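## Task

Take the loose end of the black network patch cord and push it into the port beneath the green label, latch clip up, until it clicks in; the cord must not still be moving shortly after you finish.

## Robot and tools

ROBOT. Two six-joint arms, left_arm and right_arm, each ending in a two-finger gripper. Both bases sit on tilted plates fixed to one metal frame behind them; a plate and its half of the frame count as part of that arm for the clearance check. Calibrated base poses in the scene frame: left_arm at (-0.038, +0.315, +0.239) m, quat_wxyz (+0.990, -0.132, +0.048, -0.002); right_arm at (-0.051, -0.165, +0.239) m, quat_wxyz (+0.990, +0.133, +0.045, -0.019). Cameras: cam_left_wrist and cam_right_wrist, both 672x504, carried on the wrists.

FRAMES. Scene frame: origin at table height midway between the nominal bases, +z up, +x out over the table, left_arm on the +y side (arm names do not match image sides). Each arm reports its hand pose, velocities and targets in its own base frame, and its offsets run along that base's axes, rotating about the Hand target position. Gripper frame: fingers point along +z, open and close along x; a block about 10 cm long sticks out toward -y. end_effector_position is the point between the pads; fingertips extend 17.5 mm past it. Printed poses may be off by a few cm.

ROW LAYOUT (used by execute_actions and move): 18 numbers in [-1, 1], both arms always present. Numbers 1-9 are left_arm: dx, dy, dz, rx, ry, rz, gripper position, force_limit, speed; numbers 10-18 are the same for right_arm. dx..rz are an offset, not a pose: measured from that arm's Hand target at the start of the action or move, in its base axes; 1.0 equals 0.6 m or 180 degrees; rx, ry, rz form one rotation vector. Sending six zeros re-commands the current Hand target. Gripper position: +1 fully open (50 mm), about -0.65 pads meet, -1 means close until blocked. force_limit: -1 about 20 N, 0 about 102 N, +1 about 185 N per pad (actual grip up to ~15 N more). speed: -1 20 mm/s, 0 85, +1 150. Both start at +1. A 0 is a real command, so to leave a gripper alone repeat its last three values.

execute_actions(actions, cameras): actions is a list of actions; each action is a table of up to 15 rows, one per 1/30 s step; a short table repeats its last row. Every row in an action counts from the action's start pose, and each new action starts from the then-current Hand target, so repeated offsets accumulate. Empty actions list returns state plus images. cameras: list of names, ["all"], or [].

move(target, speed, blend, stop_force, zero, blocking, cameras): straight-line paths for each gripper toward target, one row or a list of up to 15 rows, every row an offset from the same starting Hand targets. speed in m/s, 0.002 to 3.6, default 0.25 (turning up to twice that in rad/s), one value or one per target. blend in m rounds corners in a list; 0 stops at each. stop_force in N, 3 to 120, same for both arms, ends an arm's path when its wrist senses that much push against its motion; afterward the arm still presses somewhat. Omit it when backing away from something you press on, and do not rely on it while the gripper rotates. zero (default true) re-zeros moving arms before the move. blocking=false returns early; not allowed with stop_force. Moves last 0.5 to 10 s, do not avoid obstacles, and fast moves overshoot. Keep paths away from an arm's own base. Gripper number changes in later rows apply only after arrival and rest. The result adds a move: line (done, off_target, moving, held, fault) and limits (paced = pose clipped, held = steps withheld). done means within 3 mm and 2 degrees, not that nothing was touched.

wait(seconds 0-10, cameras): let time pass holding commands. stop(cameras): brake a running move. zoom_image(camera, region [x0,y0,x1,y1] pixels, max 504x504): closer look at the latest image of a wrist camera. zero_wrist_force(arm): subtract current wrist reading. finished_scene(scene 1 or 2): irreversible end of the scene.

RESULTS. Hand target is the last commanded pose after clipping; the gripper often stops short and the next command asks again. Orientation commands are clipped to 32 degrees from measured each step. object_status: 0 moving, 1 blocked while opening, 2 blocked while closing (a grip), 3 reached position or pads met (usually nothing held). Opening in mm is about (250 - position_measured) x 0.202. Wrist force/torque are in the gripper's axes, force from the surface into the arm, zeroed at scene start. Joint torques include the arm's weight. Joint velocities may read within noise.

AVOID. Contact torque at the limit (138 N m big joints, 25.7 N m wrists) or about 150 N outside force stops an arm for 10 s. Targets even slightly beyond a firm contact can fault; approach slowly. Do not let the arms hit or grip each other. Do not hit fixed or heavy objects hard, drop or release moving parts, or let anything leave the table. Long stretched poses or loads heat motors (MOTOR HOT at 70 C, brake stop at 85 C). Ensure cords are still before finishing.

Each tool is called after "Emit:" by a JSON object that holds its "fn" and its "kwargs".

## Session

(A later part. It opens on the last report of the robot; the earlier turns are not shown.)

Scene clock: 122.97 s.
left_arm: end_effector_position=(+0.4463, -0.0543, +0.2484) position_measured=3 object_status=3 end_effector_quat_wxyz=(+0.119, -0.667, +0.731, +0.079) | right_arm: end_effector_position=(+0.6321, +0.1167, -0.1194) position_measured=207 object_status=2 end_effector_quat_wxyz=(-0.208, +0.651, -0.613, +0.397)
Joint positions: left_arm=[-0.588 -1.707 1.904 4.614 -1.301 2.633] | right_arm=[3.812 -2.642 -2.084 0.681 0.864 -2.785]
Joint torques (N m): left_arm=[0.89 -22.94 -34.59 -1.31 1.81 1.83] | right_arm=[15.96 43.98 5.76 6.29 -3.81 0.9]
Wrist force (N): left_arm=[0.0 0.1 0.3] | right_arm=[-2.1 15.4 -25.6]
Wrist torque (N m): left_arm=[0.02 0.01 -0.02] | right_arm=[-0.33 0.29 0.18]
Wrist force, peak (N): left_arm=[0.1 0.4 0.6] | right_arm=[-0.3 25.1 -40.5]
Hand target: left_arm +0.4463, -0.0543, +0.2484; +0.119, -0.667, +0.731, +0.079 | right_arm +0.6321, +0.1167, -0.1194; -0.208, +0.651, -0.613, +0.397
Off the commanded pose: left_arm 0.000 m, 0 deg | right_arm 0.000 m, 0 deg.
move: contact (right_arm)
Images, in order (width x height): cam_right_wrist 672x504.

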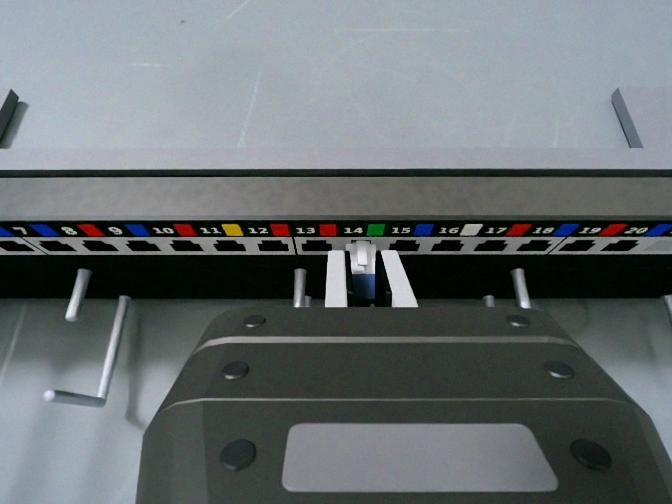

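Emit:
{"fn": "move", "kwargs": {"target": [0,0,0,0,0,0,1,1,1,-0.009,0.0005,-0.001,0,0,0,-1,-0.3,-1], "speed": 0.01, "cameras": ["cam_right_wrist"]}}

Emit:
{"fn": "zoom_image", "kwargs": {"camera": "cam_right_wrist", "region": [286, 140, 436, 280]}}

Scene clock: 126.90 s.
left_arm: end_effector_position=(+0.4463, -0.0543, +0.2484) position_measured=3 object_status=3 end_effector_quat_wxyz=(+0.119, -0.667, +0.731, +0.079) | right_arm: end_effector_position=(+0.6268, +0.1170, -0.1200) position_measured=207 object_status=2 end_effector_quat_wxyz=(-0.208, +0.651, -0.613, +0.397)
Joint positions: left_arm=[-0.588 -1.707 1.904 4.614 -1.301 2.633] | right_arm=[3.82 -2.643 -2.098 0.69 0.859 -2.776]
Joint torques (N m): left_arm=[0.27 -24.36 -33.59 -1.28 1.84 1.78] | right_arm=[27.74 21.68 -16.3 0.68 0.18 1.05]
Wrist force (N): left_arm=[0.1 0.3 0.2] | right_arm=[-0.6 -28.5 23.0]
Wrist torque (N m): left_arm=[0.05 -0.01 -0.01] | right_arm=[0.02 0.28 0.12]
Wrist force, peak (N): left_arm=[-0.3 -0.1 0.7] | right_arm=[-1.5 -28.3 25.5]
Hand target: left_arm +0.4463, -0.0543, +0.2484; +0.119, -0.667, +0.731, +0.079 | right_arm +0.6267, +0.1170, -0.1200; -0.208, +0.651, -0.613, +0.397
Off the commanded pose: left_arm 0.000 m, 0 deg | right_arm 0.000 m, 0 deg.
move: done
Images, in order (width x height): cam_right_wrist 672x504.

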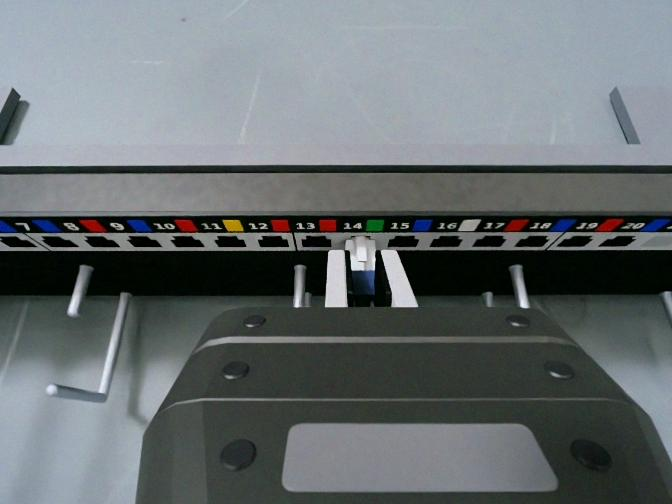

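Scaled by 3.360 from the camera's 672x504 image, which has a finer 960x720 frame.

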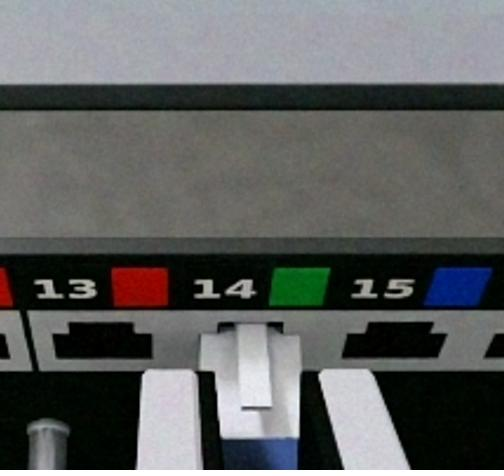

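Emit:
{"fn": "move", "kwargs": {"target": [0,0,0,0,0,0,1,1,1,0.0035,-0.0002,0.0004,0,0,0,-1,-0.3,-1], "speed": 0.01}}

Emit:
{"fn": "move", "kwargs": {"target": [0,0,0,0,0,0,1,1,1,0,0,0,0,0,0,0.35,-0.3,-1]}}

Emit:
{"fn": "move", "kwargs": {"target": [0,0,0,0,0,0,1,1,1,-0.11,0.025,0.1,0,0,0,0.35,-0.3,-1], "speed": 0.1, "cameras": ["cam_right_wrist"]}}

Emit:
{"fn": "wait", "kwargs": {"seconds": 2.5}}

Scene clock: 130.73 s.
left_arm: end_effector_position=(+0.4463, -0.0543, +0.2484) position_measured=3 object_status=3 end_effector_quat_wxyz=(+0.119, -0.667, +0.731, +0.079) | right_arm: end_effector_position=(+0.6287, +0.1168, -0.1199) position_measured=207 object_status=2 end_effector_quat_wxyz=(-0.208, +0.651, -0.613, +0.397)
Joint positions: left_arm=[-0.588 -1.707 1.904 4.614 -1.301 2.633] | right_arm=[3.817 -2.643 -2.093 0.686 0.861 -2.78]
Joint torques (N m): left_arm=[-0.01 -25.12 -34.01 -1.62 1.64 1.53] | right_arm=[4.15 50.64 17.44 2.76 0.57 -1.6]
Wrist force (N): left_arm=[0.0 0.0 0.1] | right_arm=[0.4 6.9 -11.7]
Wrist torque (N m): left_arm=[0.01 0.01 -0.02] | right_arm=[-0.19 0.35 0.18]
Wrist force, peak (N): left_arm=[0.1 0.0 0.7] | right_arm=[-0.8 -29.0 23.2]
Hand target: left_arm +0.4463, -0.0543, +0.2484; +0.119, -0.667, +0.731, +0.079 | right_arm +0.6288, +0.1168, -0.1198; -0.208, +0.651, -0.613, +0.397
Off the commanded pose: left_arm 0.000 m, 0 deg | right_arm 0.000 m, 0 deg.
move: done

Scene clock: 132.03 s.
left_arm: end_effector_position=(+0.4463, -0.0543, +0.2484) position_measured=3 object_status=3 end_effector_quat_wxyz=(+0.119, -0.667, +0.731, +0.079) | right_arm: end_effector_position=(+0.6288, +0.1168, -0.1197) position_measured=100 object_status=0 end_effector_quat_wxyz=(-0.208, +0.651, -0.613, +0.397)
Joint positions: left_arm=[-0.588 -1.707 1.904 4.614 -1.301 2.633] | right_arm=[3.817 -2.643 -2.093 0.686 0.861 -2.78]
Joint torques (N m): left_arm=[0.75 -24.6 -33.53 -1.36 1.77 1.64] | right_arm=[14.14 47.11 0.05 4.36 -1.54 -1.63]
Wrist force (N): left_arm=[0.0 0.2 0.4] | right_arm=[-0.2 -0.3 2.7]
Wrist torque (N m): left_arm=[0.05 0.02 0.00] | right_arm=[-0.17 0.15 0.25]
Wrist force, peak (N): left_arm=[0.1 0.0 0.7] | right_arm=[0.2 7.6 -11.8]
Hand target: left_arm +0.4463, -0.0543, +0.2484; +0.119, -0.667, +0.731, +0.079 | right_arm +0.6288, +0.1168, -0.1198; -0.208, +0.651, -0.613, +0.397
Off the commanded pose: left_arm 0.000 m, 0 deg | right_arm 0.000 m, 0 deg.
move: done

Scene clock: 133.43 s.
left_arm: end_effector_position=(+0.4463, -0.0543, +0.2484) position_measured=3 object_status=3 end_effector_quat_wxyz=(+0.119, -0.667, +0.731, +0.079) | right_arm: end_effector_position=(+0.5628, +0.1318, -0.0598) position_measured=100 object_status=3 end_effector_quat_wxyz=(-0.208, +0.651, -0.613, +0.397)
Joint positions: left_arm=[-0.588 -1.707 1.904 4.614 -1.301 2.633] | right_arm=[3.952 -2.45 -2.327 0.626 0.784 -2.629]
Joint torques (N m): left_arm=[-0.6 -24.88 -34.6 -1.27 1.49 1.68] | right_arm=[23.36 43.43 -2.99 2.32 -2.3 1.21]
Wrist force (N): left_arm=[0.1 0.0 0.3] | right_arm=[-0.5 -0.1 3.0]
Wrist torque (N m): left_arm=[0.01 -0.01 -0.01] | right_arm=[-0.14 0.20 0.16]
Wrist force, peak (N): left_arm=[0.1 -0.2 0.7] | right_arm=[-0.4 -0.3 3.7]
Hand target: left_arm +0.4463, -0.0543, +0.2484; +0.119, -0.667, +0.731, +0.079 | right_arm +0.5628, +0.1318, -0.0598; -0.208, +0.651, -0.613, +0.397
Off the commanded pose: left_arm 0.000 m, 0 deg | right_arm 0.000 m, 0 deg.
move: done
Images, in order (width x height): cam_right_wrist 672x504.

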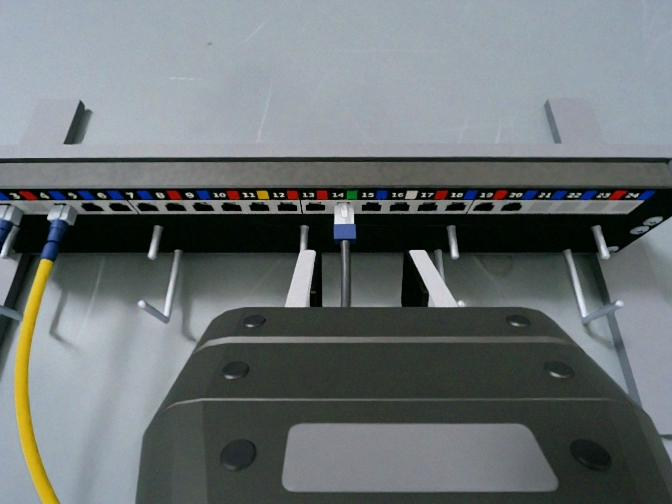

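Scene clock: 135.93 s.
left_arm: end_effector_position=(+0.4463, -0.0543, +0.2484) position_measured=3 object_status=3 end_effector_quat_wxyz=(+0.119, -0.667, +0.731, +0.079) | right_arm: end_effector_position=(+0.5628, +0.1318, -0.0598) position_measured=100 object_status=3 end_effector_quat_wxyz=(-0.208, +0.651, -0.613, +0.397)
Joint positions: left_arm=[-0.588 -1.707 1.904 4.614 -1.301 2.633] | right_arm=[3.952 -2.45 -2.328 0.626 0.784 -2.629]
Joint torques (N m): left_arm=[0.21 -24.31 -32.9 -1.32 1.69 1.54] | right_arm=[22.33 43.16 -3.75 2.11 -2.39 1.12]
Wrist force (N): left_arm=[-0.2 0.3 0.4] | right_arm=[-0.4 -0.3 3.1]
Wrist torque (N m): left_arm=[0.06 0.03 -0.01] | right_arm=[-0.17 0.19 0.16]
Wrist force, peak (N): left_arm=[-0.2 0.2 0.6] | right_arm=[-0.4 -0.2 3.3]
Hand target: left_arm +0.4463, -0.0543, +0.2484; +0.119, -0.667, +0.731, +0.079 | right_arm +0.5628, +0.1318, -0.0598; -0.208, +0.651, -0.613, +0.397
Tool commands: left_gripper/position=+1.0 left_gripper/force_limit=+1.0 left_gripper/speed=+1.0 right_gripper/position=+0.35 right_gripper/force_limit=-0.3 right_gripper/speed=-1.0
Off the commanded pose: left_arm 0.000 m, 0 deg | right_arm 0.000 m, 0 deg.
wait: 2.50 s; at rest by 0.17 s

Emit:
{"fn": "finished_scene", "kwargs": {"scene": 2}}

The scene is finished: the task was done.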